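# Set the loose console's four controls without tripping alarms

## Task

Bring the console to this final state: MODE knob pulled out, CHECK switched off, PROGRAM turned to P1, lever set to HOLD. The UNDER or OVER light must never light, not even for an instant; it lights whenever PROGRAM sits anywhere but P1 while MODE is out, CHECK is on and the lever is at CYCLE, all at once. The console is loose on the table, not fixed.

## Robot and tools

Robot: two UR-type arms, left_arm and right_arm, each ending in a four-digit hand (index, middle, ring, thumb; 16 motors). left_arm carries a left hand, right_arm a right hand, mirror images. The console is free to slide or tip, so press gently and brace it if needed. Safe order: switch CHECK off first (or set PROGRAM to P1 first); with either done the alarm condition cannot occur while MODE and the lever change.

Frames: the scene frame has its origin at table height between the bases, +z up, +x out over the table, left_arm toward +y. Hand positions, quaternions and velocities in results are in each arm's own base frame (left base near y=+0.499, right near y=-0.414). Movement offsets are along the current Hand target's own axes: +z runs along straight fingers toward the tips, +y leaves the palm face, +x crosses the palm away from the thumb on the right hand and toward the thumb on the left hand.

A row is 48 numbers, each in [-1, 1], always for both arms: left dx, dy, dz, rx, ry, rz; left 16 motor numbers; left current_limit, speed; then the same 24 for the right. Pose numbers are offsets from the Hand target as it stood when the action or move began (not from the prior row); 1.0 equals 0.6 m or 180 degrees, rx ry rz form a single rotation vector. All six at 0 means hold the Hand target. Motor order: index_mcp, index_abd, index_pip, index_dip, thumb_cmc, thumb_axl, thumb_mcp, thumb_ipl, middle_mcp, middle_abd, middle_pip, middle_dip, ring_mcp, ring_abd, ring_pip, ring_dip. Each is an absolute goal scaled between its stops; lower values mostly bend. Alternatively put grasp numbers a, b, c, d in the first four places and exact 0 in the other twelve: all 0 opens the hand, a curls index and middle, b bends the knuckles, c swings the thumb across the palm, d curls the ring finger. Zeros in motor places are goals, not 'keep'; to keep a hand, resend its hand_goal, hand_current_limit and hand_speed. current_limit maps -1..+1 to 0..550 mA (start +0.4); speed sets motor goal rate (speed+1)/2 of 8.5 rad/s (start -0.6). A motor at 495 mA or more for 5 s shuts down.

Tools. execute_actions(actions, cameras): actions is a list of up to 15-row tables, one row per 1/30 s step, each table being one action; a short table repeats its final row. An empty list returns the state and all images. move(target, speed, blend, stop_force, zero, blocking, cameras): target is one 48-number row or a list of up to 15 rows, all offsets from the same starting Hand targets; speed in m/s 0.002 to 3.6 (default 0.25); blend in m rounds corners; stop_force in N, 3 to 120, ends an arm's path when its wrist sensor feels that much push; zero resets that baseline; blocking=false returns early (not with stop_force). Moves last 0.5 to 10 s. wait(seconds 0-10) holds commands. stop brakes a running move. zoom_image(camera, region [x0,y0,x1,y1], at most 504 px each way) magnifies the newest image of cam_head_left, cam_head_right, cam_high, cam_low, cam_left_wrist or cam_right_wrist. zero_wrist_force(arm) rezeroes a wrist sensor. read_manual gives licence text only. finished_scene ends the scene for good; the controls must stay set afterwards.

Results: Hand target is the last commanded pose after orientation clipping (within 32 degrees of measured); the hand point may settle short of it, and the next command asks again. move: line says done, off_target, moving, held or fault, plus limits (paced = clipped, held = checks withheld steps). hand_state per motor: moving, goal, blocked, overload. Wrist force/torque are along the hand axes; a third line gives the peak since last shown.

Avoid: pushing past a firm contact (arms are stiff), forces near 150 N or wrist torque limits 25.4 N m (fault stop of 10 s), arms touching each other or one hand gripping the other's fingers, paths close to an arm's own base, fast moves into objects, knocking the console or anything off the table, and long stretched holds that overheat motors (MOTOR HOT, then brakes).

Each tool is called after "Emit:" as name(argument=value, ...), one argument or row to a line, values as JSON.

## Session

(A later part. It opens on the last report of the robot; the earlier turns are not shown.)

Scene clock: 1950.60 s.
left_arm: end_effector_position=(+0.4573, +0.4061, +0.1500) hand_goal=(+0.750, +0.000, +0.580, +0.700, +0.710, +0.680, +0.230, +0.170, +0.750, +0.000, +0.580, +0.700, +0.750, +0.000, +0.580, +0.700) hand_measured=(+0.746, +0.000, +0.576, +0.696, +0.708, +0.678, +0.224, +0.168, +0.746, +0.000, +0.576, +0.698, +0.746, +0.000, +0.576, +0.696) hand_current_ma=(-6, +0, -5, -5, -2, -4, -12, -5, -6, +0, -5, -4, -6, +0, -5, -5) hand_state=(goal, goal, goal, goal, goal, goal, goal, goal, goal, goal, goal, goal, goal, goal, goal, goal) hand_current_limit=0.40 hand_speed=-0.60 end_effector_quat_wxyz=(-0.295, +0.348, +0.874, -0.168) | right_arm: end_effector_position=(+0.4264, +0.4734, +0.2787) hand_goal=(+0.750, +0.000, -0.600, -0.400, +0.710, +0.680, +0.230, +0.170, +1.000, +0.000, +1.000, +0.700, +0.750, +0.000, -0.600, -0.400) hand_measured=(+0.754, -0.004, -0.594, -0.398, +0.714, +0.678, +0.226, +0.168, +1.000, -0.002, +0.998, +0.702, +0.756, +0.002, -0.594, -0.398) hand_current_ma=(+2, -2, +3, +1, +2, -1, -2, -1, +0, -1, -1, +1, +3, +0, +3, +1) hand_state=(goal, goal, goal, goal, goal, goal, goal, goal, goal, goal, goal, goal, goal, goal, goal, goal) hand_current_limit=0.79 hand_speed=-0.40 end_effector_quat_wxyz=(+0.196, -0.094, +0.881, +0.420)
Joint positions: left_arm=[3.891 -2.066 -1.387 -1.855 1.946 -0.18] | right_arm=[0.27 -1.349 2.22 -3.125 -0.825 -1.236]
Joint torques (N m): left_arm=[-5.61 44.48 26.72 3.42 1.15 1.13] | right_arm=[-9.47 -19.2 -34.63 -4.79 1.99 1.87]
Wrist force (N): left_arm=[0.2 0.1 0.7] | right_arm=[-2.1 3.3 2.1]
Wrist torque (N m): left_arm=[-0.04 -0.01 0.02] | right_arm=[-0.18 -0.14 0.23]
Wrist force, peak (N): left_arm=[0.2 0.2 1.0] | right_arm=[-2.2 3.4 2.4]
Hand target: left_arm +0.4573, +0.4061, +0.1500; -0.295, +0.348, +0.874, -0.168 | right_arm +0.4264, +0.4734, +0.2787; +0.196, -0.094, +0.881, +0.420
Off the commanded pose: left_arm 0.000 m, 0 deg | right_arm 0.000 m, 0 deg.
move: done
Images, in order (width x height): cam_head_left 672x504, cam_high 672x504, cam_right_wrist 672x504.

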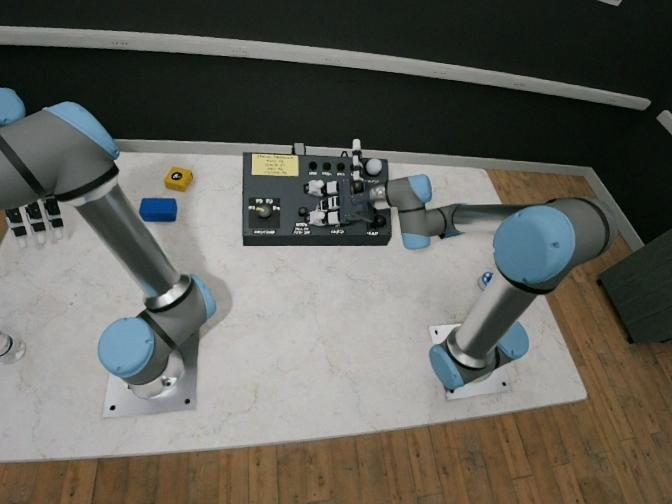

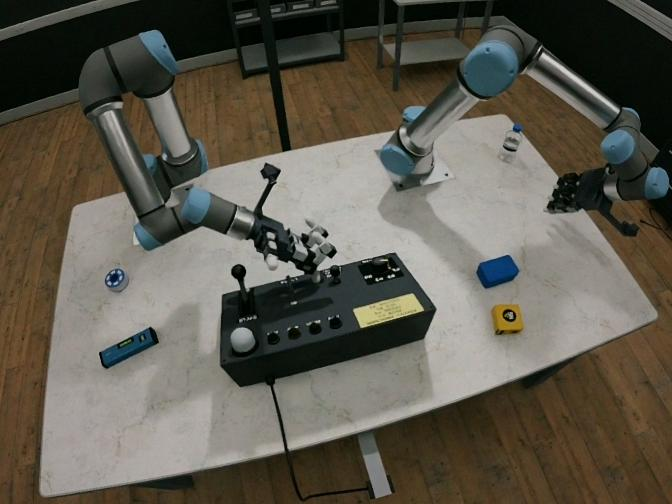

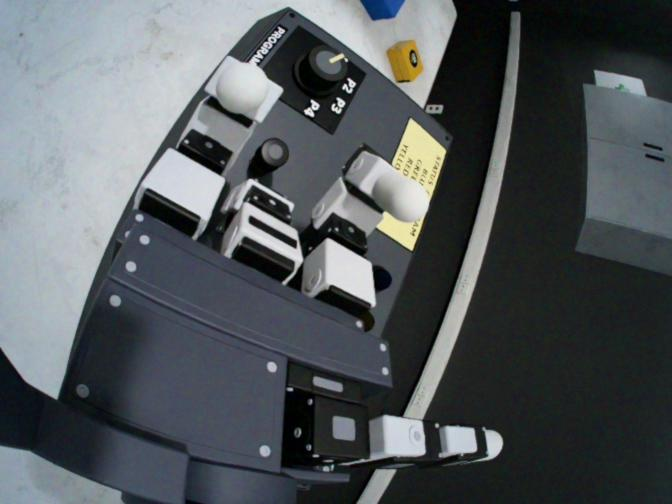

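Emit:
move(
  target=[0,0,0,0,0,0,0,0,0,0,0,0,0,0,0,0,0,0,0,0,0,0,0.4,-0.6,0,-0.0123,0.00996,0,0,0,0.75,0,-0.6,-0.4,0.71,0.68,0.23,0.17,1,0,1,0.70,0.75,0,-0.6,-0.4,0.79,-0.4],
  speed=0.02,
  stop_force=5,
)

Emit:
move(
  target=[0,0,0,0,0,0,0,0,0,0,0,0,0,0,0,0,0,0,0,0,0,0,0.4,-0.6,0,0.0461,0.057,0,0,0,0.75,0,-0.6,-0.4,0.71,0.68,0.23,0.17,1,0,1,0.70,0.75,0,-0.6,-0.4,0.79,-0.4],
  speed=0.02,
  stop_force=8,
  cameras=["cam_right_wrist", "cam_head_left", "cam_high"],
)

Scene clock: 1992.33 s.
left_arm: end_effector_position=(+0.4573, +0.4061, +0.1500) hand_goal=(+0.750, +0.000, +0.580, +0.700, +0.710, +0.680, +0.230, +0.170, +0.750, +0.000, +0.580, +0.700, +0.750, +0.000, +0.580, +0.700) hand_measured=(+0.746, +0.000, +0.576, +0.696, +0.708, +0.678, +0.224, +0.168, +0.746, +0.000, +0.576, +0.698, +0.746, +0.000, +0.576, +0.696) hand_current_ma=(-6, +0, -5, -5, -2, -4, -12, -5, -6, +0, -5, -4, -6, +0, -5, -5) hand_state=(goal, goal, goal, goal, goal, goal, goal, goal, goal, goal, goal, goal, goal, goal, goal, goal) hand_current_limit=0.40 hand_speed=-0.60 end_effector_quat_wxyz=(-0.295, +0.348, +0.874, -0.168) | right_arm: end_effector_position=(+0.4304, +0.4734, +0.2701) hand_goal=(+0.750, +0.000, -0.600, -0.400, +0.710, +0.680, +0.230, +0.170, +1.000, +0.000, +1.000, +0.700, +0.750, +0.000, -0.600, -0.400) hand_measured=(+0.754, -0.004, -0.594, -0.398, +0.714, +0.678, +0.226, +0.168, +1.000, -0.002, +0.998, +0.702, +0.756, +0.002, -0.594, -0.398) hand_current_ma=(+2, -2, +3, +1, +2, -1, -2, -1, +0, -1, -1, +1, +3, +0, +3, +1) hand_state=(goal, goal, goal, goal, goal, goal, goal, goal, goal, goal, goal, goal, goal, goal, goal, goal) hand_current_limit=0.79 hand_speed=-0.40 end_effector_quat_wxyz=(+0.196, -0.094, +0.881, +0.420)
Joint positions: left_arm=[3.891 -2.066 -1.387 -1.855 1.946 -0.18] | right_arm=[0.267 -1.323 2.218 -3.147 -0.824 -1.239]
Joint torques (N m): left_arm=[-7.22 44.86 26.26 3.38 1.38 0.88] | right_arm=[-9.95 -19.68 -32.26 -4.73 2.12 -2.2]
Wrist force (N): left_arm=[0.1 0.2 0.7] | right_arm=[-2.0 3.0 2.0]
Wrist torque (N m): left_arm=[-0.03 0.01 0.01] | right_arm=[-0.20 -0.15 0.22]
Wrist force, peak (N): left_arm=[0.0 0.3 1.0] | right_arm=[-2.1 3.3 2.3]
Hand target: left_arm +0.4573, +0.4061, +0.1500; -0.295, +0.348, +0.874, -0.168 | right_arm +0.4304, +0.4734, +0.2701; +0.196, -0.094, +0.881, +0.420
Off the commanded pose: left_arm 0.000 m, 0 deg | right_arm 0.000 m, 0 deg.
move: done

Scene clock: 1994.93 s.
left_arm: end_effector_position=(+0.4573, +0.4061, +0.1500) hand_goal=(+0.750, +0.000, +0.580, +0.700, +0.710, +0.680, +0.230, +0.170, +0.750, +0.000, +0.580, +0.700, +0.750, +0.000, +0.580, +0.700) hand_measured=(+0.746, +0.000, +0.576, +0.696, +0.708, +0.678, +0.224, +0.168, +0.746, +0.000, +0.576, +0.698, +0.746, +0.000, +0.576, +0.696) hand_current_ma=(-6, +0, -5, -5, -2, -4, -12, -5, -6, +0, -5, -4, -6, +0, -5, -5) hand_state=(goal, goal, goal, goal, goal, goal, goal, goal, goal, goal, goal, goal, goal, goal, goal, goal) hand_current_limit=0.40 hand_speed=-0.60 end_effector_quat_wxyz=(-0.295, +0.348, +0.874, -0.168) | right_arm: end_effector_position=(+0.4304, +0.5032, +0.2701) hand_goal=(+0.750, +0.000, -0.600, -0.400, +0.710, +0.680, +0.230, +0.170, +1.000, +0.000, +1.000, +0.700, +0.750, +0.000, -0.600, -0.400) hand_measured=(+0.754, -0.004, -0.594, -0.398, +0.714, +0.678, +0.226, +0.168, +1.000, -0.002, +1.000, +0.724, +0.756, +0.002, -0.594, -0.398) hand_current_ma=(+2, -2, +3, +1, +2, -1, -2, -1, +0, -1, +0, +29, +3, +0, +3, +1) hand_state=(goal, goal, goal, goal, goal, goal, goal, goal, goal, goal, goal, blocked, goal, goal, goal, goal) hand_current_limit=0.79 hand_speed=-0.40 end_effector_quat_wxyz=(+0.196, -0.094, +0.881, +0.420)
Joint positions: left_arm=[3.891 -2.066 -1.387 -1.855 1.946 -0.18] | right_arm=[0.333 -1.278 2.166 -3.184 -0.866 -1.172]
Joint torques (N m): left_arm=[-5.42 45.37 26.02 3.49 1.05 1.3] | right_arm=[-9.79 -38.07 -3.66 -0.07 2.4 -2.27]
Wrist force (N): left_arm=[0.1 -0.1 0.7] | right_arm=[-1.5 2.0 -0.5]
Wrist torque (N m): left_arm=[-0.08 0.00 0.02] | right_arm=[0.17 -0.17 0.19]
Wrist force, peak (N): left_arm=[0.1 0.2 1.1] | right_arm=[-1.0 0.3 -8.8]
Hand target: left_arm +0.4573, +0.4061, +0.1500; -0.295, +0.348, +0.874, -0.168 | right_arm +0.4304, +0.5032, +0.2701; +0.196, -0.094, +0.881, +0.420 (not the last commanded pose)
Off the commanded pose: left_arm 0.000 m, 0 deg | right_arm 0.014 m, 0 deg.
move: contact (right_arm)
Images, in order (width x height): cam_head_left 672x504, cam_high 672x504, cam_right_wrist 672x504.

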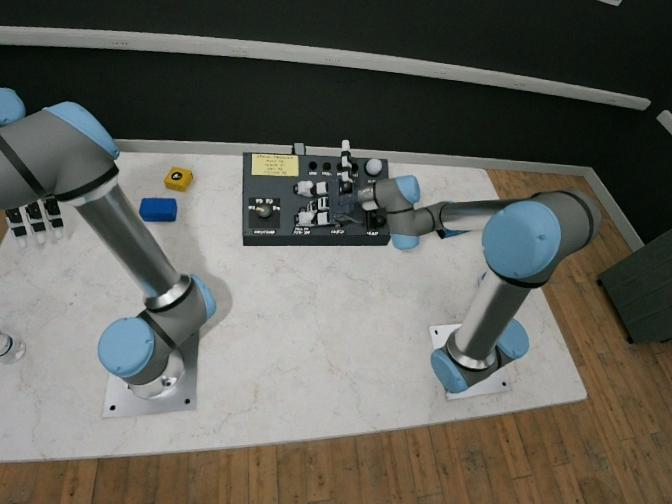

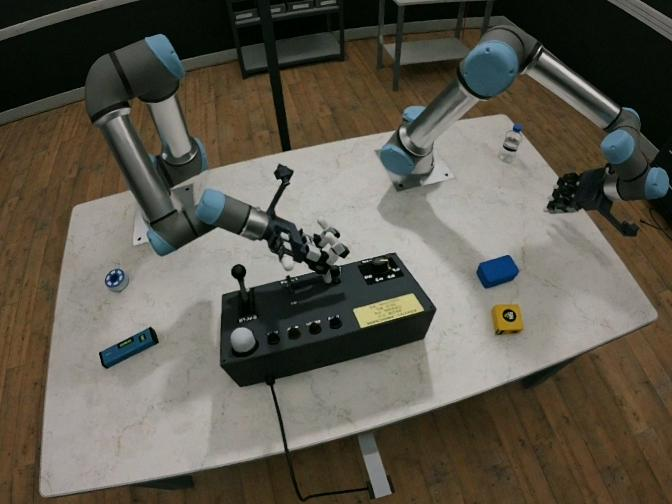

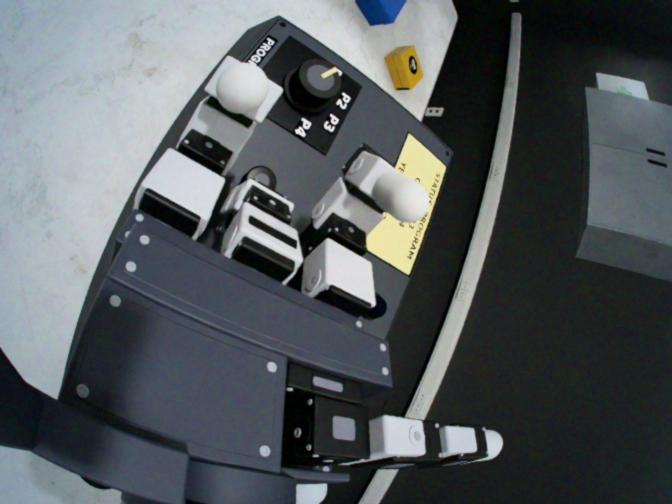

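Emit:
move(
  target=[0,0,0,0,0,0,0,0,0,0,0,0,0,0,0,0,0,0,0,0,0,0,0.4,-0.6,0,0.0031,0.0039,0,0,0,0.75,0,-0.6,-0.4,0.71,0.68,0.23,0.17,1,0,1,0.70,0.75,0,-0.6,-0.4,0.79,-0.4],
  speed=0.02,
  cameras=[],
)

Scene clock: 2005.97 s.
left_arm: end_effector_position=(+0.4573, +0.4061, +0.1500) hand_goal=(+0.750, +0.000, +0.580, +0.700, +0.710, +0.680, +0.230, +0.170, +0.750, +0.000, +0.580, +0.700, +0.750, +0.000, +0.580, +0.700) hand_measured=(+0.746, +0.000, +0.576, +0.696, +0.708, +0.678, +0.224, +0.168, +0.746, +0.000, +0.576, +0.698, +0.746, +0.000, +0.576, +0.696) hand_current_ma=(-6, +0, -5, -5, -2, -4, -12, -5, -6, +0, -5, -4, -6, +0, -5, -5) hand_state=(goal, goal, goal, goal, goal, goal, goal, goal, goal, goal, goal, goal, goal, goal, goal, goal) hand_current_limit=0.40 hand_speed=-0.60 end_effector_quat_wxyz=(-0.295, +0.348, +0.874, -0.168) | right_arm: end_effector_position=(+0.4304, +0.5062, +0.2701) hand_goal=(+0.750, +0.000, -0.600, -0.400, +0.710, +0.680, +0.230, +0.170, +1.000, +0.000, +1.000, +0.700, +0.750, +0.000, -0.600, -0.400) hand_measured=(+0.754, -0.004, -0.594, -0.398, +0.714, +0.678, +0.226, +0.168, +1.002, -0.004, +1.002, +0.768, +0.756, +0.002, -0.594, -0.398) hand_current_ma=(+2, -2, +3, +1, +2, -1, -2, -1, +1, -2, +1, +145, +3, +0, +3, +1) hand_state=(goal, goal, goal, goal, goal, goal, goal, goal, goal, goal, goal, blocked, goal, goal, goal, goal) hand_current_limit=0.79 hand_speed=-0.40 end_effector_quat_wxyz=(+0.196, -0.094, +0.881, +0.420)
Joint positions: left_arm=[3.891 -2.066 -1.387 -1.855 1.946 -0.18] | right_arm=[0.339 -1.274 2.161 -3.187 -0.87 -1.166]
Joint torques (N m): left_arm=[-6.39 44.76 26.61 3.47 1.4 1.2] | right_arm=[17.5 -15.86 -34.18 -4.16 1.69 2.17]
Wrist force (N): left_arm=[-0.1 0.0 0.7] | right_arm=[-0.9 -2.1 -21.4]
Wrist torque (N m): left_arm=[-0.05 0.02 0.00] | right_arm=[3.14 0.32 0.02]
Wrist force, peak (N): left_arm=[0.0 0.4 1.0] | right_arm=[-0.9 -2.1 -21.4]
Hand target: left_arm +0.4573, +0.4061, +0.1500; -0.295, +0.348, +0.874, -0.168 | right_arm +0.4304, +0.5062, +0.2701; +0.196, -0.094, +0.881, +0.420
Off the commanded pose: left_arm 0.000 m, 0 deg | right_arm 0.000 m, 0 deg.
move: done
No camera images: "cameras" was empty.

Emit:
move(
  target=[0,0,0,0,0,0,0,0,0,0,0,0,0,0,0,0,0,0,0,0,0,0,0.4,-0.6,0,0.00675,-0.00225,0,0,0,0.75,0,-0.6,-0.4,0.71,0.68,0.23,0.17,1,0,1,0.70,0.75,0,-0.6,-0.4,0.79,-0.4],
  speed=0.02,
  cameras=["cam_head_left", "cam_high", "cam_right_wrist"],
)

Emit:
zoom_image(
  camera="cam_head_left",
  region=[230, 140, 400, 260],
)

Emit:
zoom_image(
  camera="cam_high",
  region=[210, 210, 450, 390],
)

Scene clock: 2035.13 s.
left_arm: end_effector_position=(+0.4573, +0.4061, +0.1500) hand_goal=(+0.750, +0.000, +0.580, +0.700, +0.710, +0.680, +0.230, +0.170, +0.750, +0.000, +0.580, +0.700, +0.750, +0.000, +0.580, +0.700) hand_measured=(+0.746, +0.000, +0.576, +0.696, +0.708, +0.678, +0.224, +0.168, +0.746, +0.000, +0.576, +0.698, +0.746, +0.000, +0.576, +0.696) hand_current_ma=(-6, +0, -5, -5, -2, -4, -12, -5, -6, +0, -5, -4, -6, +0, -5, -5) hand_state=(goal, goal, goal, goal, goal, goal, goal, goal, goal, goal, goal, goal, goal, goal, goal, goal) hand_current_limit=0.40 hand_speed=-0.60 end_effector_quat_wxyz=(-0.295, +0.348, +0.874, -0.168) | right_arm: end_effector_position=(+0.4287, +0.5077, +0.2736) hand_goal=(+0.750, +0.000, -0.600, -0.400, +0.710, +0.680, +0.230, +0.170, +1.000, +0.000, +1.000, +0.700, +0.750, +0.000, -0.600, -0.400) hand_measured=(+0.754, -0.004, -0.594, -0.398, +0.714, +0.678, +0.226, +0.168, +1.004, -0.004, +1.002, +0.798, +0.756, +0.002, -0.594, -0.398) hand_current_ma=(+2, -2, +3, +1, +2, -1, -2, -1, +2, -1, +1, +259, +3, +0, +3, +1) hand_state=(goal, goal, goal, goal, goal, goal, goal, goal, goal, goal, goal, blocked, goal, goal, goal, goal) hand_current_limit=0.79 hand_speed=-0.40 end_effector_quat_wxyz=(+0.196, -0.094, +0.881, +0.420)
Joint positions: left_arm=[3.891 -2.066 -1.387 -1.855 1.946 -0.18] | right_arm=[0.343 -1.282 2.159 -3.18 -0.873 -1.162]
Joint torques (N m): left_arm=[-5.96 44.5 26.13 3.57 1.38 1.18] | right_arm=[21.52 -40.7 -39.66 -2.21 4.77 2.09]
Wrist force (N): left_arm=[0.2 0.3 0.9] | right_arm=[-0.8 -19.1 -13.9]
Wrist torque (N m): left_arm=[-0.04 -0.01 0.02] | right_arm=[2.78 0.14 -0.36]
Wrist force, peak (N): left_arm=[0.2 0.4 1.1] | right_arm=[-0.9 -19.2 -13.9]
Hand target: left_arm +0.4573, +0.4061, +0.1500; -0.295, +0.348, +0.874, -0.168 | right_arm +0.4287, +0.5077, +0.2737; +0.196, -0.094, +0.881, +0.420
Off the commanded pose: left_arm 0.000 m, 0 deg | right_arm 0.000 m, 0 deg.
move: done
Images, in order (width x height): cam_head_left 672x504, cam_high 672x504, cam_right_wrist 672x504.

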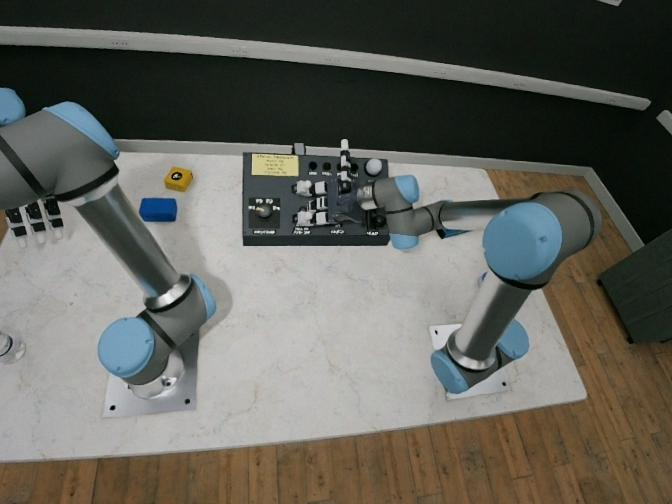

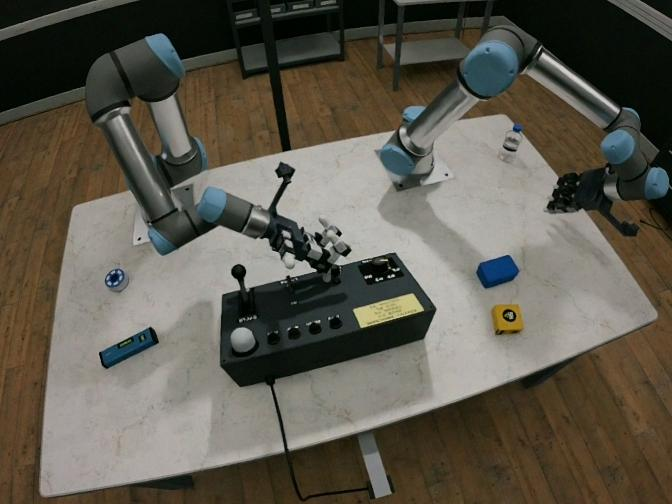

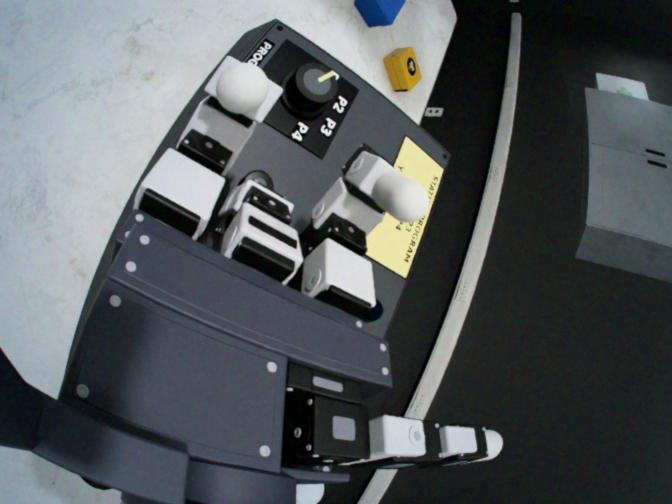

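Scaled by 2.965 from the camera's 672x504 image, which has a finer 960x720 frame.

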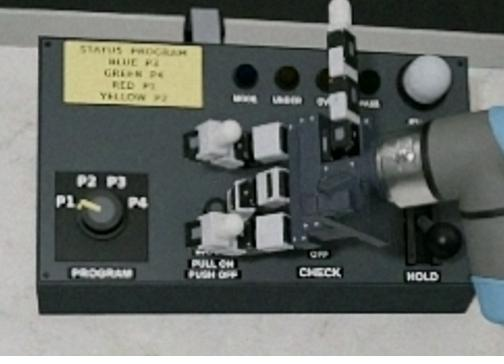

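Scaled by 2.100 from the camera's 672x504 image, which has a finer 960x720 frame.

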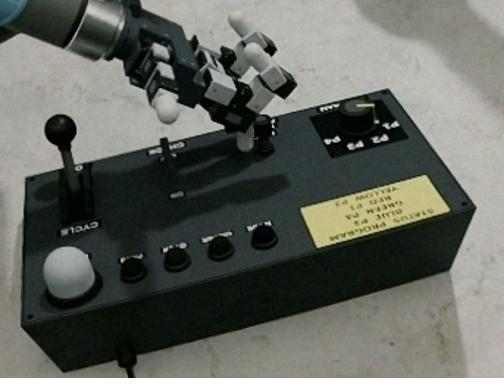

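Emit:
move(
  target=[0,0,0,0,0,0,0,0,0,0,0,0,0,0,0,0,0,0,0,0,0,0,0.4,-0.6,0,0.00518,-0.00419,0,0,0,0.75,0,-0.6,-0.4,0.71,0.68,0.23,0.17,1,0,1,0.70,0.75,0,-0.6,-0.4,0.79,-0.4],
  speed=0.02,
  cameras=[],
)

Scene clock: 2042.90 s.
left_arm: end_effector_position=(+0.4573, +0.4061, +0.1500) hand_goal=(+0.750, +0.000, +0.580, +0.700, +0.710, +0.680, +0.230, +0.170, +0.750, +0.000, +0.580, +0.700, +0.750, +0.000, +0.580, +0.700) hand_measured=(+0.746, +0.000, +0.576, +0.696, +0.708, +0.678, +0.224, +0.168, +0.746, +0.000, +0.576, +0.698, +0.746, +0.000, +0.576, +0.696) hand_current_ma=(-6, +0, -5, -5, -2, -4, -12, -5, -6, +0, -5, -4, -6, +0, -5, -5) hand_state=(goal, goal, goal, goal, goal, goal, goal, goal, goal, goal, goal, goal, goal, goal, goal, goal) hand_current_limit=0.40 hand_speed=-0.60 end_effector_quat_wxyz=(-0.295, +0.348, +0.874, -0.168) | right_arm: end_effector_position=(+0.4270, +0.5077, +0.2772) hand_goal=(+0.750, +0.000, -0.600, -0.400, +0.710, +0.680, +0.230, +0.170, +1.000, +0.000, +1.000, +0.700, +0.750, +0.000, -0.600, -0.400) hand_measured=(+0.754, -0.004, -0.594, -0.398, +0.714, +0.678, +0.226, +0.168, +1.004, -0.006, +1.002, +0.800, +0.756, +0.002, -0.594, -0.398) hand_current_ma=(+2, -2, +3, +1, +2, -1, -2, -1, +2, -3, +1, +262, +3, +0, +3, +1) hand_state=(goal, goal, goal, goal, goal, goal, goal, goal, goal, goal, goal, blocked, goal, goal, goal, goal) hand_current_limit=0.79 hand_speed=-0.40 end_effector_quat_wxyz=(+0.196, -0.094, +0.881, +0.420)
Joint positions: left_arm=[3.891 -2.066 -1.387 -1.855 1.946 -0.18] | right_arm=[0.345 -1.292 2.16 -3.172 -0.874 -1.161]
Joint torques (N m): left_arm=[-5.63 44.75 26.63 3.69 1.27 1.07] | right_arm=[21.45 -40.25 -8.9 -1.99 4.75 2.08]
Wrist force (N): left_arm=[-0.2 0.3 0.7] | right_arm=[-1.2 -18.4 -15.3]
Wrist torque (N m): left_arm=[-0.02 0.04 -0.01] | right_arm=[2.90 0.15 -0.40]
Wrist force, peak (N): left_arm=[0.4 0.3 1.0] | right_arm=[-0.5 -18.9 -15.9]
Hand target: left_arm +0.4573, +0.4061, +0.1500; -0.295, +0.348, +0.874, -0.168 | right_arm +0.4270, +0.5077, +0.2773; +0.196, -0.094, +0.881, +0.420
Off the commanded pose: left_arm 0.000 m, 0 deg | right_arm 0.000 m, 0 deg.
move: done
No camera images: "cameras" was empty.

Emit:
wait(
  seconds=0.1,
  cameras=["cam_head_left", "cam_high", "cam_right_wrist", "cam_low", "cam_head_right"],
)

Emit:
zoom_image(
  camera="cam_right_wrist",
  region=[180, 100, 380, 260],
)

Emit:
zoom_image(
  camera="cam_high",
  region=[250, 210, 400, 330],
)

Emit:
zoom_image(
  camera="cam_low",
  region=[180, 100, 480, 340],
)

Scene clock: 2063.53 s.
left_arm: end_effector_position=(+0.4573, +0.4061, +0.1500) hand_goal=(+0.750, +0.000, +0.580, +0.700, +0.710, +0.680, +0.230, +0.170, +0.750, +0.000, +0.580, +0.700, +0.750, +0.000, +0.580, +0.700) hand_measured=(+0.746, +0.000, +0.576, +0.696, +0.708, +0.678, +0.224, +0.168, +0.746, +0.000, +0.576, +0.698, +0.746, +0.000, +0.576, +0.696) hand_current_ma=(-6, +0, -5, -5, -2, -4, -12, -5, -6, +0, -5, -4, -6, +0, -5, -5) hand_state=(goal, goal, goal, goal, goal, goal, goal, goal, goal, goal, goal, goal, goal, goal, goal, goal) hand_current_limit=0.40 hand_speed=-0.60 end_effector_quat_wxyz=(-0.295, +0.348, +0.874, -0.168) | right_arm: end_effector_position=(+0.4270, +0.5077, +0.2773) hand_goal=(+0.750, +0.000, -0.600, -0.400, +0.710, +0.680, +0.230, +0.170, +1.000, +0.000, +1.000, +0.700, +0.750, +0.000, -0.600, -0.400) hand_measured=(+0.754, -0.004, -0.594, -0.398, +0.714, +0.678, +0.226, +0.168, +1.004, -0.006, +1.002, +0.800, +0.756, +0.002, -0.594, -0.398) hand_current_ma=(+2, -2, +3, +1, +2, -1, -2, -1, +2, -3, +1, +262, +3, +0, +3, +1) hand_state=(goal, goal, goal, goal, goal, goal, goal, goal, goal, goal, goal, blocked, goal, goal, goal, goal) hand_current_limit=0.79 hand_speed=-0.40 end_effector_quat_wxyz=(+0.196, -0.094, +0.881, +0.420)
Joint positions: left_arm=[3.891 -2.066 -1.387 -1.855 1.946 -0.18] | right_arm=[0.345 -1.292 2.16 -3.172 -0.874 -1.161]
Joint torques (N m): left_arm=[-6.37 45.28 25.97 3.37 1.51 1.14] | right_arm=[20.73 -40.85 -9.13 -1.92 4.97 2.11]
Wrist force (N): left_arm=[-0.3 0.2 1.0] | right_arm=[-1.3 -18.5 -15.3]
Wrist torque (N m): left_arm=[-0.06 0.06 -0.03] | right_arm=[2.88 0.16 -0.41]
Wrist force, peak (N): left_arm=[-0.1 0.1 1.1] | right_arm=[-1.2 -18.7 -15.3]
Hand target: left_arm +0.4573, +0.4061, +0.1500; -0.295, +0.348, +0.874, -0.168 | right_arm +0.4270, +0.5077, +0.2773; +0.196, -0.094, +0.881, +0.420
Off the commanded pose: left_arm 0.000 m, 0 deg | right_arm 0.000 m, 0 deg.
wait: 0.10 s; at rest from the start
Images, in order (width x height): cam_head_left 672x504, cam_head_right 672x504, cam_high 672x504, cam_low 672x504, cam_right_wrist 672x504.

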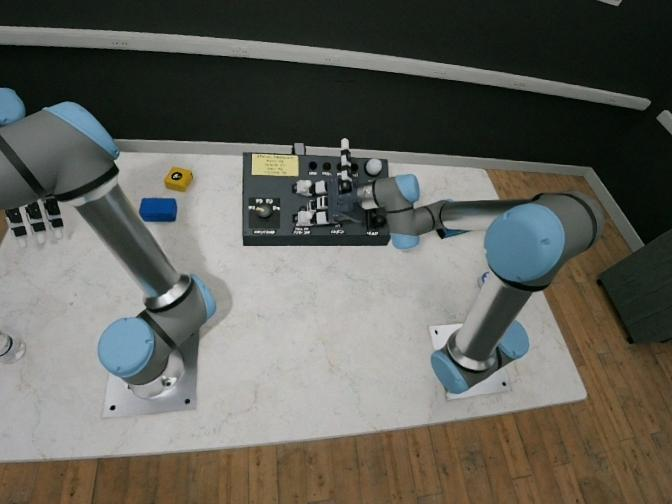

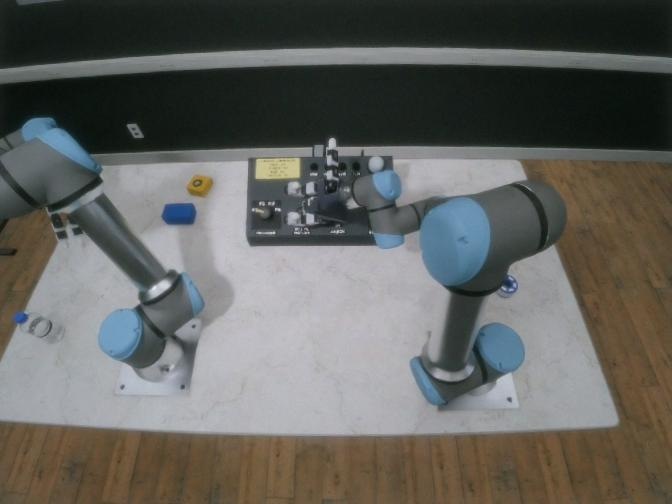

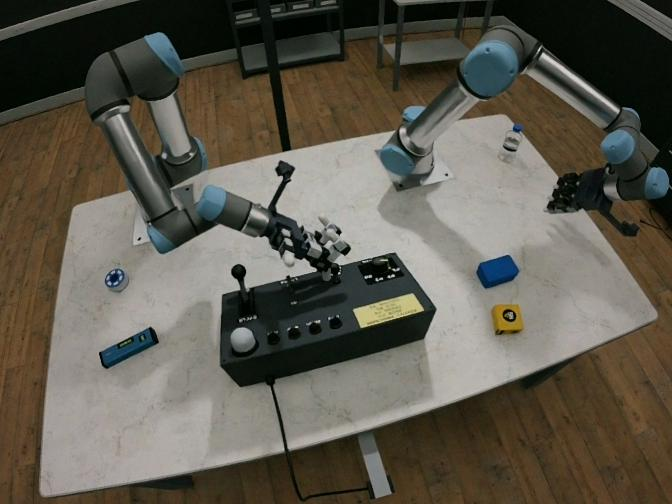

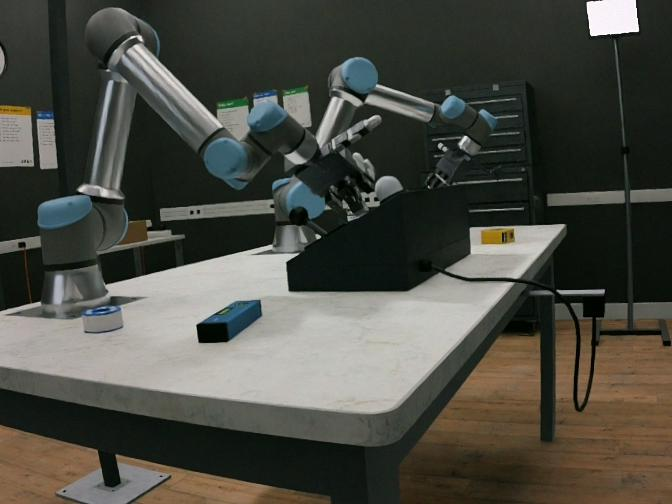

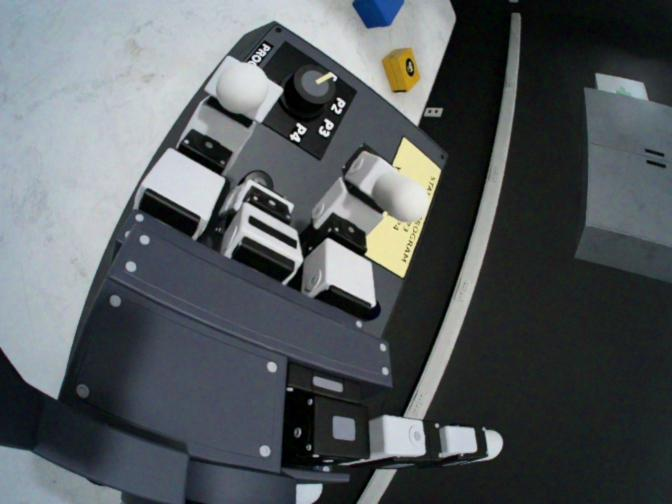

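Scaled by 2.520 from the camera's 672x504 image, which has a finer 960x720 frame.

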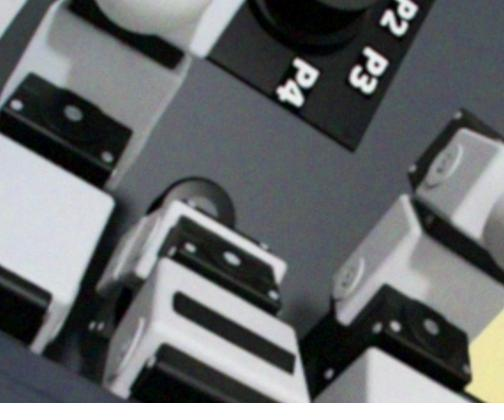

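Scaled by 3.360 from the camera's 672x504 image, which has a finer 960x720 frame.

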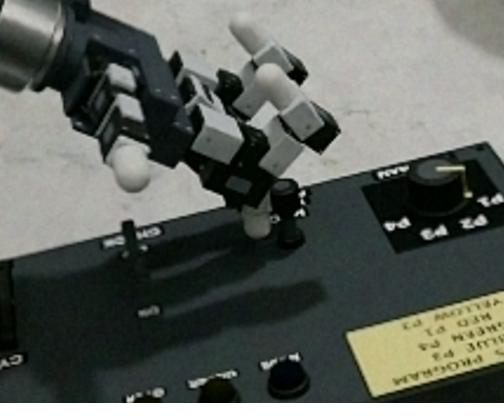

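Scaled by 1.680 from the camera's 672x504 image, which has a finer 960x720 frame.

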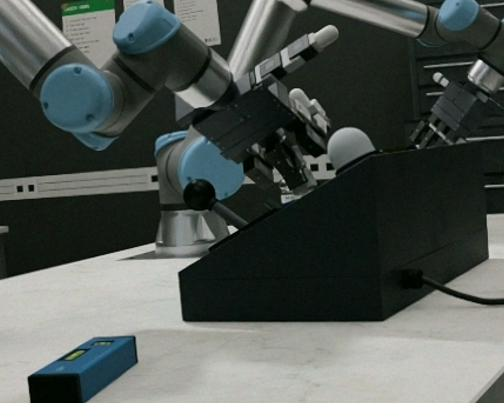

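Emit:
zoom_image(
  camera="cam_high",
  region=[310, 250, 360, 290],
)

Scaled by 10.080 from the camera's 672x504 image, which has a finer 960x720 frame.

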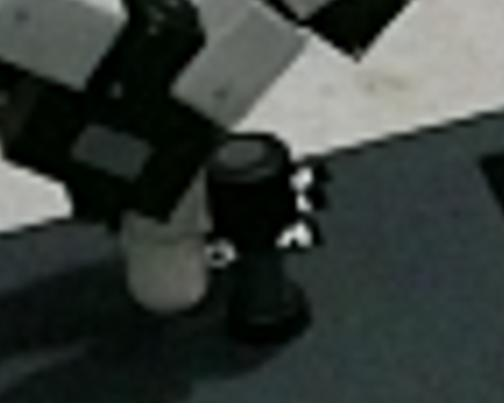

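Emit:
move(
  target=[0,0,0,0,0,0,0,0,0,0,0,0,0,0,0,0,0,0,0,0,0,0,0.4,-0.6,0,0.0065,-0.00524,0,0,0,0.75,0,-0.6,-0.4,0.71,0.68,0.23,0.17,1,0,1,0.70,0.75,0,-0.6,-0.4,0.79,-0.4],
  speed=0.02,
  cameras=["cam_high"],
)

Emit:
zoom_image(
  camera="cam_high",
  region=[310, 250, 360, 290],
)

Emit:
zoom_image(
  camera="cam_high",
  region=[210, 210, 450, 390],
)

Scene clock: 2088.77 s.
left_arm: end_effector_position=(+0.4573, +0.4061, +0.1500) hand_goal=(+0.750, +0.000, +0.580, +0.700, +0.710, +0.680, +0.230, +0.170, +0.750, +0.000, +0.580, +0.700, +0.750, +0.000, +0.580, +0.700) hand_measured=(+0.746, +0.000, +0.576, +0.696, +0.708, +0.678, +0.224, +0.168, +0.746, +0.000, +0.576, +0.698, +0.746, +0.000, +0.576, +0.696) hand_current_ma=(-6, +0, -5, -5, -2, -4, -12, -5, -6, +0, -5, -4, -6, +0, -5, -5) hand_state=(goal, goal, goal, goal, goal, goal, goal, goal, goal, goal, goal, goal, goal, goal, goal, goal) hand_current_limit=0.40 hand_speed=-0.60 end_effector_quat_wxyz=(-0.295, +0.348, +0.874, -0.168) | right_arm: end_effector_position=(+0.4249, +0.5077, +0.2818) hand_goal=(+0.750, +0.000, -0.600, -0.400, +0.710, +0.680, +0.230, +0.170, +1.000, +0.000, +1.000, +0.700, +0.750, +0.000, -0.600, -0.400) hand_measured=(+0.754, -0.004, -0.594, -0.398, +0.714, +0.678, +0.226, +0.168, +1.004, -0.006, +1.002, +0.800, +0.756, +0.002, -0.594, -0.398) hand_current_ma=(+2, -2, +3, +1, +2, -1, -2, -1, +2, -3, +1, +262, +3, +0, +3, +1) hand_state=(goal, goal, goal, goal, goal, goal, goal, goal, goal, goal, goal, blocked, goal, goal, goal, goal) hand_current_limit=0.79 hand_speed=-0.40 end_effector_quat_wxyz=(+0.196, -0.094, +0.881, +0.420)
Joint positions: left_arm=[3.891 -2.066 -1.387 -1.855 1.946 -0.18] | right_arm=[0.346 -1.305 2.161 -3.161 -0.875 -1.159]
Joint torques (N m): left_arm=[-7.69 44.69 26.61 3.57 1.39 1.3] | right_arm=[21.42 -40.82 -10.27 -2.01 4.7 2.05]
Wrist force (N): left_arm=[0.0 0.2 0.9] | right_arm=[-0.8 -18.5 -15.3]
Wrist torque (N m): left_arm=[-0.05 0.01 0.01] | right_arm=[2.88 0.21 -0.34]
Wrist force, peak (N): left_arm=[0.0 0.2 1.1] | right_arm=[-0.8 -18.6 -15.5]
Hand target: left_arm +0.4573, +0.4061, +0.1500; -0.295, +0.348, +0.874, -0.168 | right_arm +0.4249, +0.5077, +0.2818; +0.196, -0.094, +0.881, +0.420
Off the commanded pose: left_arm 0.000 m, 0 deg | right_arm 0.000 m, 0 deg.
move: done
Images, in order (width x height): cam_high 672x504.

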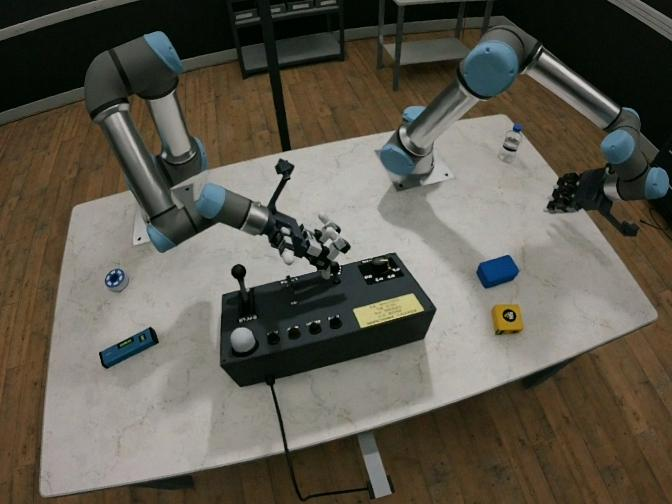

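Scaled by 10.080 from the camera's 672x504 image, which has a finer 960x720 frame.

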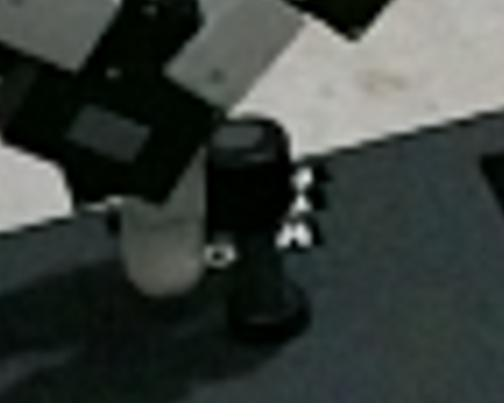

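Scaled by 2.100 from the camera's 672x504 image, which has a finer 960x720 frame.

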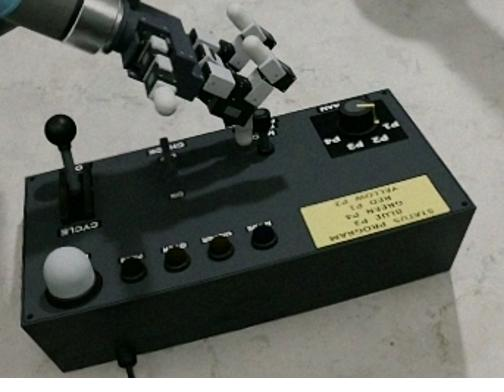

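Emit:
move(
  target=[0,0,0,0,0,0,0,0,0,0,0,0,0,0,0,0,0,0,0,0,0,0,0.4,-0.6,0,0.0065,-0.00524,0,0,0,0.75,0,-0.6,-0.4,0.71,0.68,0.23,0.17,1,0,1,0.70,0.75,0,-0.6,-0.4,0.79,-0.4],
  speed=0.02,
  cameras=["cam_high", "cam_head_left"],
)

Emit:
zoom_image(
  camera="cam_high",
  region=[310, 250, 360, 290],
)

Emit:
zoom_image(
  camera="cam_high",
  region=[210, 210, 450, 390],
)

Emit:
zoom_image(
  camera="cam_head_left",
  region=[230, 140, 400, 260],
)

Scene clock: 2097.60 s.
left_arm: end_effector_position=(+0.4573, +0.4061, +0.1500) hand_goal=(+0.750, +0.000, +0.580, +0.700, +0.710, +0.680, +0.230, +0.170, +0.750, +0.000, +0.580, +0.700, +0.750, +0.000, +0.580, +0.700) hand_measured=(+0.746, +0.000, +0.576, +0.696, +0.708, +0.678, +0.224, +0.168, +0.746, +0.000, +0.576, +0.698, +0.746, +0.000, +0.576, +0.696) hand_current_ma=(-6, +0, -5, -5, -2, -4, -12, -5, -6, +0, -5, -4, -6, +0, -5, -5) hand_state=(goal, goal, goal, goal, goal, goal, goal, goal, goal, goal, goal, goal, goal, goal, goal, goal) hand_current_limit=0.40 hand_speed=-0.60 end_effector_quat_wxyz=(-0.295, +0.348, +0.874, -0.168) | right_arm: end_effector_position=(+0.4228, +0.5077, +0.2863) hand_goal=(+0.750, +0.000, -0.600, -0.400, +0.710, +0.680, +0.230, +0.170, +1.000, +0.000, +1.000, +0.700, +0.750, +0.000, -0.600, -0.400) hand_measured=(+0.754, -0.004, -0.594, -0.398, +0.714, +0.678, +0.226, +0.168, +1.004, -0.006, +1.002, +0.800, +0.756, +0.002, -0.594, -0.398) hand_current_ma=(+2, -2, +3, +1, +2, -1, -2, -1, +2, -3, +1, +265, +3, +0, +3, +1) hand_state=(goal, goal, goal, goal, goal, goal, goal, goal, goal, goal, goal, blocked, goal, goal, goal, goal) hand_current_limit=0.79 hand_speed=-0.40 end_effector_quat_wxyz=(+0.196, -0.094, +0.881, +0.420)
Joint positions: left_arm=[3.891 -2.066 -1.387 -1.855 1.946 -0.18] | right_arm=[0.348 -1.317 2.162 -3.15 -0.876 -1.157]
Joint torques (N m): left_arm=[-6.53 45.85 26.31 3.58 1.46 1.28] | right_arm=[20.5 -43.12 -12.03 -3.09 5.67 2.28]
Wrist force (N): left_arm=[0.0 0.2 0.8] | right_arm=[-1.2 -22.2 -6.3]
Wrist torque (N m): left_arm=[-0.04 0.01 0.00] | right_arm=[2.05 -0.02 -0.46]
Wrist force, peak (N): left_arm=[0.2 0.3 1.1] | right_arm=[-0.5 -14.2 -21.5]
Hand target: left_arm +0.4573, +0.4061, +0.1500; -0.295, +0.348, +0.874, -0.168 | right_arm +0.4227, +0.5077, +0.2864; +0.196, -0.094, +0.881, +0.420
Off the commanded pose: left_arm 0.000 m, 0 deg | right_arm 0.000 m, 0 deg.
move: done
Images, in order (width x height): cam_head_left 672x504, cam_high 672x504.

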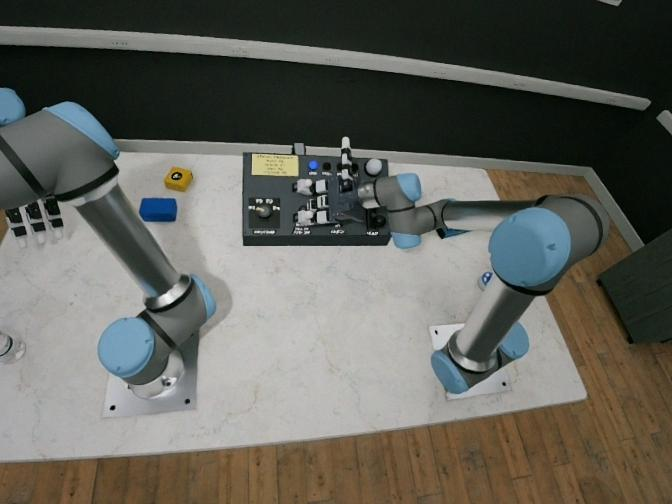

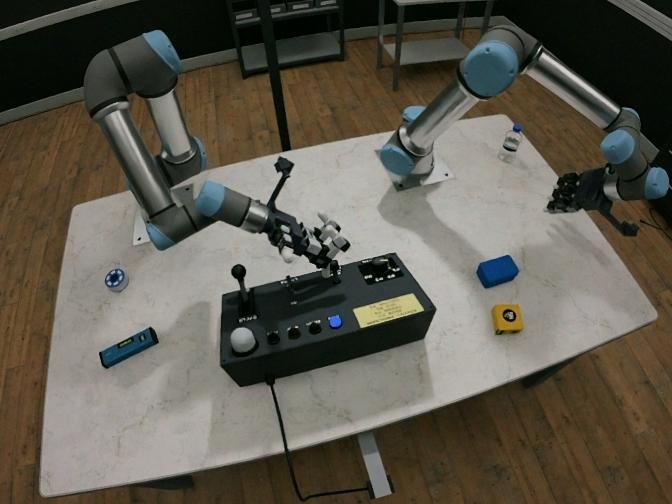

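Scaled by 10.080 from the camera's 672x504 image, which has a finer 960x720 frame.

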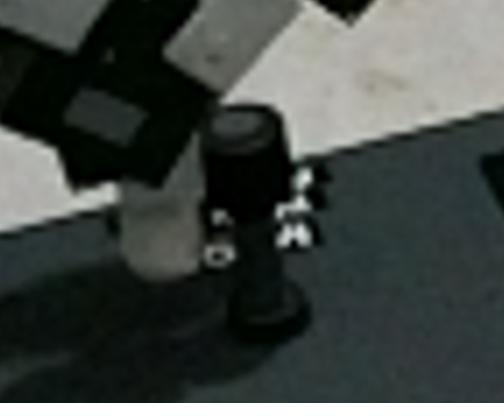

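Scaled by 2.100 from the camera's 672x504 image, which has a finer 960x720 frame.

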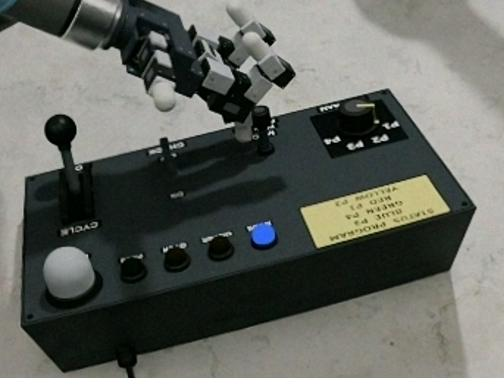

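Scaled by 2.965 from the camera's 672x504 image, which has a finer 960x720 frame.

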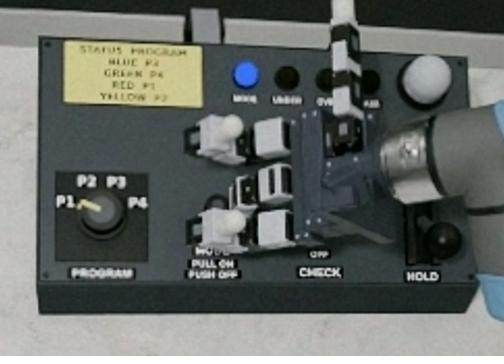

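Emit:
move(
  target=[
    [0,0,0,0,0,0,0,0,0,0,0,0,0,0,0,0,0,0,0,0,0,0,0.4,-0.6,0,-0.0126,-0.0155,0,0,0,0.75,0,-0.6,-0.4,0.71,0.68,0.23,0.17,1,0,1,0.70,0.75,0,-0.6,-0.4,0.79,-0.4],
    [0,0,0,0,0,0,0,0,0,0,0,0,0,0,0,0,0,0,0,0,0,0,0.4,-0.6,0,-0.0314,-0.0389,0,0,0,0.75,0,-0.6,-0.4,0.71,0.68,0.23,0.17,1,0,1,0.70,0.75,0,-0.6,-0.4,0.79,-0.4],
  ],
  speed=[0.02, 0.04],
  cameras=["cam_high", "cam_head_left", "cam_right_wrist"],
)

Emit:
zoom_image(
  camera="cam_high",
  region=[310, 250, 360, 290],
)

Emit:
zoom_image(
  camera="cam_high",
  region=[210, 210, 450, 390],
)

Emit:
zoom_image(
  camera="cam_head_left",
  region=[230, 140, 400, 260],
)

Scene clock: 2115.17 s.
left_arm: end_effector_position=(+0.4573, +0.4061, +0.1500) hand_goal=(+0.750, +0.000, +0.580, +0.700, +0.710, +0.680, +0.230, +0.170, +0.750, +0.000, +0.580, +0.700, +0.750, +0.000, +0.580, +0.700) hand_measured=(+0.746, +0.000, +0.576, +0.696, +0.708, +0.678, +0.224, +0.168, +0.746, +0.000, +0.576, +0.698, +0.746, +0.000, +0.576, +0.696) hand_current_ma=(-6, +0, -5, -5, -2, -4, -12, -5, -6, +0, -5, -4, -6, +0, -5, -5) hand_state=(goal, goal, goal, goal, goal, goal, goal, goal, goal, goal, goal, goal, goal, goal, goal, goal) hand_current_limit=0.40 hand_speed=-0.60 end_effector_quat_wxyz=(-0.295, +0.348, +0.874, -0.168) | right_arm: end_effector_position=(+0.4227, +0.4778, +0.2864) hand_goal=(+0.750, +0.000, -0.600, -0.400, +0.710, +0.680, +0.230, +0.170, +1.000, +0.000, +1.000, +0.700, +0.750, +0.000, -0.600, -0.400) hand_measured=(+0.754, -0.004, -0.594, -0.398, +0.714, +0.678, +0.226, +0.168, +1.000, -0.006, +1.000, +0.702, +0.756, +0.002, -0.594, -0.398) hand_current_ma=(+2, -2, +3, +1, +2, -1, -2, -1, +0, -3, +0, +1, +3, +0, +3, +1) hand_state=(goal, goal, goal, goal, goal, goal, goal, goal, goal, goal, goal, goal, goal, goal, goal, goal) hand_current_limit=0.79 hand_speed=-0.40 end_effector_quat_wxyz=(+0.196, -0.094, +0.881, +0.420)
Joint positions: left_arm=[3.891 -2.066 -1.387 -1.855 1.946 -0.18] | right_arm=[0.282 -1.365 2.214 -3.112 -0.833 -1.224]
Joint torques (N m): left_arm=[-6.19 44.03 25.72 3.5 1.56 1] | right_arm=[-9.95 -35.69 -5.49 -0.23 2.06 -2.23]
Wrist force (N): left_arm=[0.0 0.4 1.0] | right_arm=[-2.1 3.3 2.3]
Wrist torque (N m): left_arm=[-0.04 0.01 0.00] | right_arm=[-0.19 -0.15 0.23]
Wrist force, peak (N): left_arm=[0.1 0.3 1.1] | right_arm=[-1.4 -22.6 -6.0]
Hand target: left_arm +0.4573, +0.4061, +0.1500; -0.295, +0.348, +0.874, -0.168 | right_arm +0.4227, +0.4777, +0.2864; +0.196, -0.094, +0.881, +0.420
Off the commanded pose: left_arm 0.000 m, 0 deg | right_arm 0.000 m, 0 deg.
move: done
Images, in order (width x height): cam_head_left 672x504, cam_high 672x504, cam_right_wrist 672x504.

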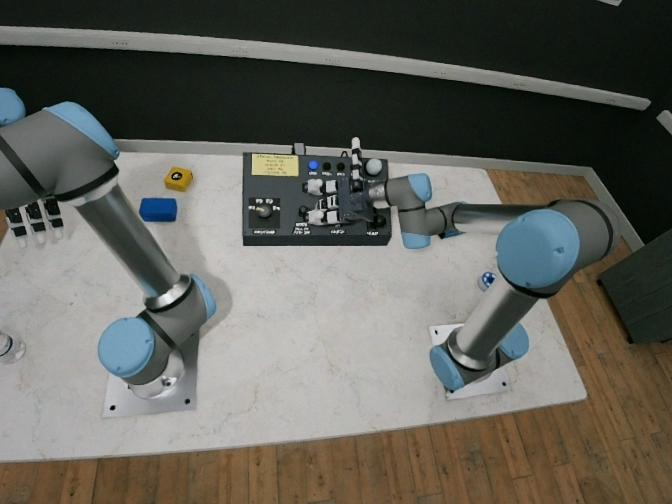

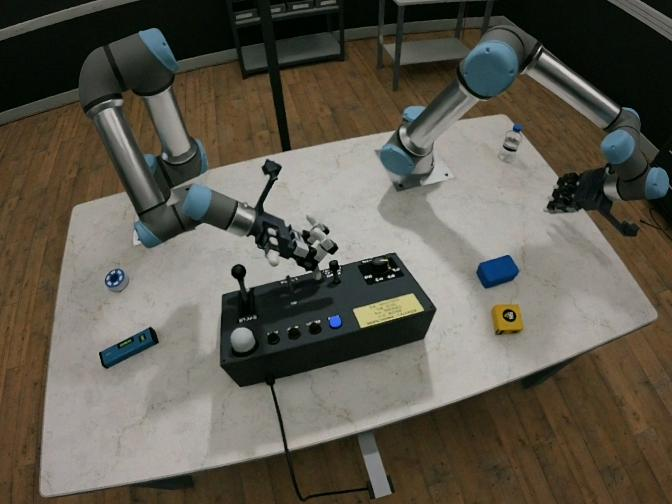

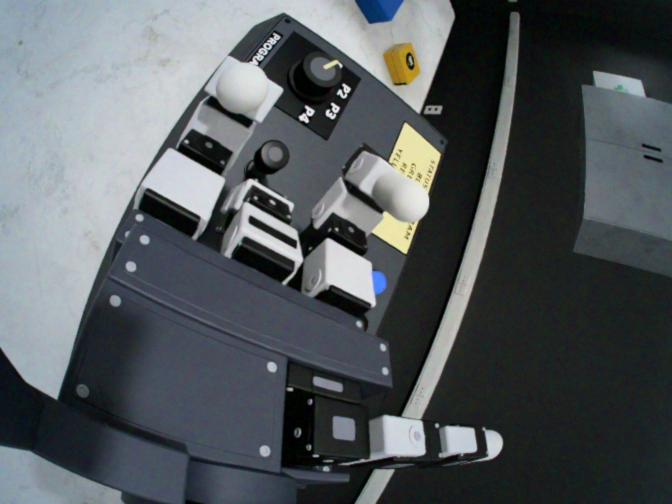

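Scaled by 10.080 from the camera's 672x504 image, which has a finer 960x720 frame.

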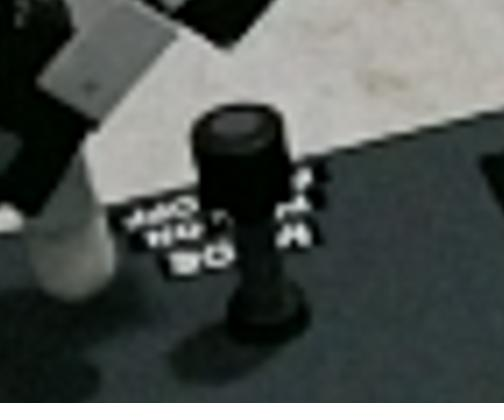

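Scaled by 2.100 from the camera's 672x504 image, which has a finer 960x720 frame.

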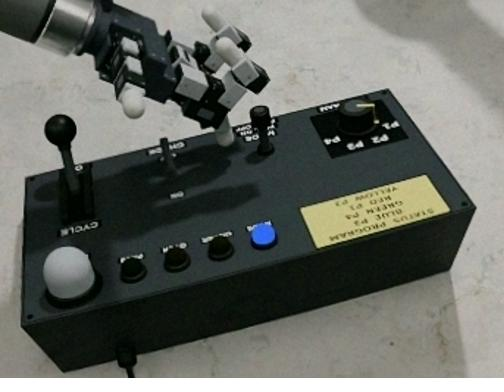

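Scaled by 2.965 from the camera's 672x504 image, which has a finer 960x720 frame.

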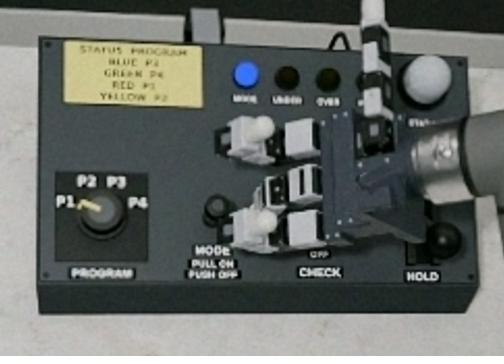

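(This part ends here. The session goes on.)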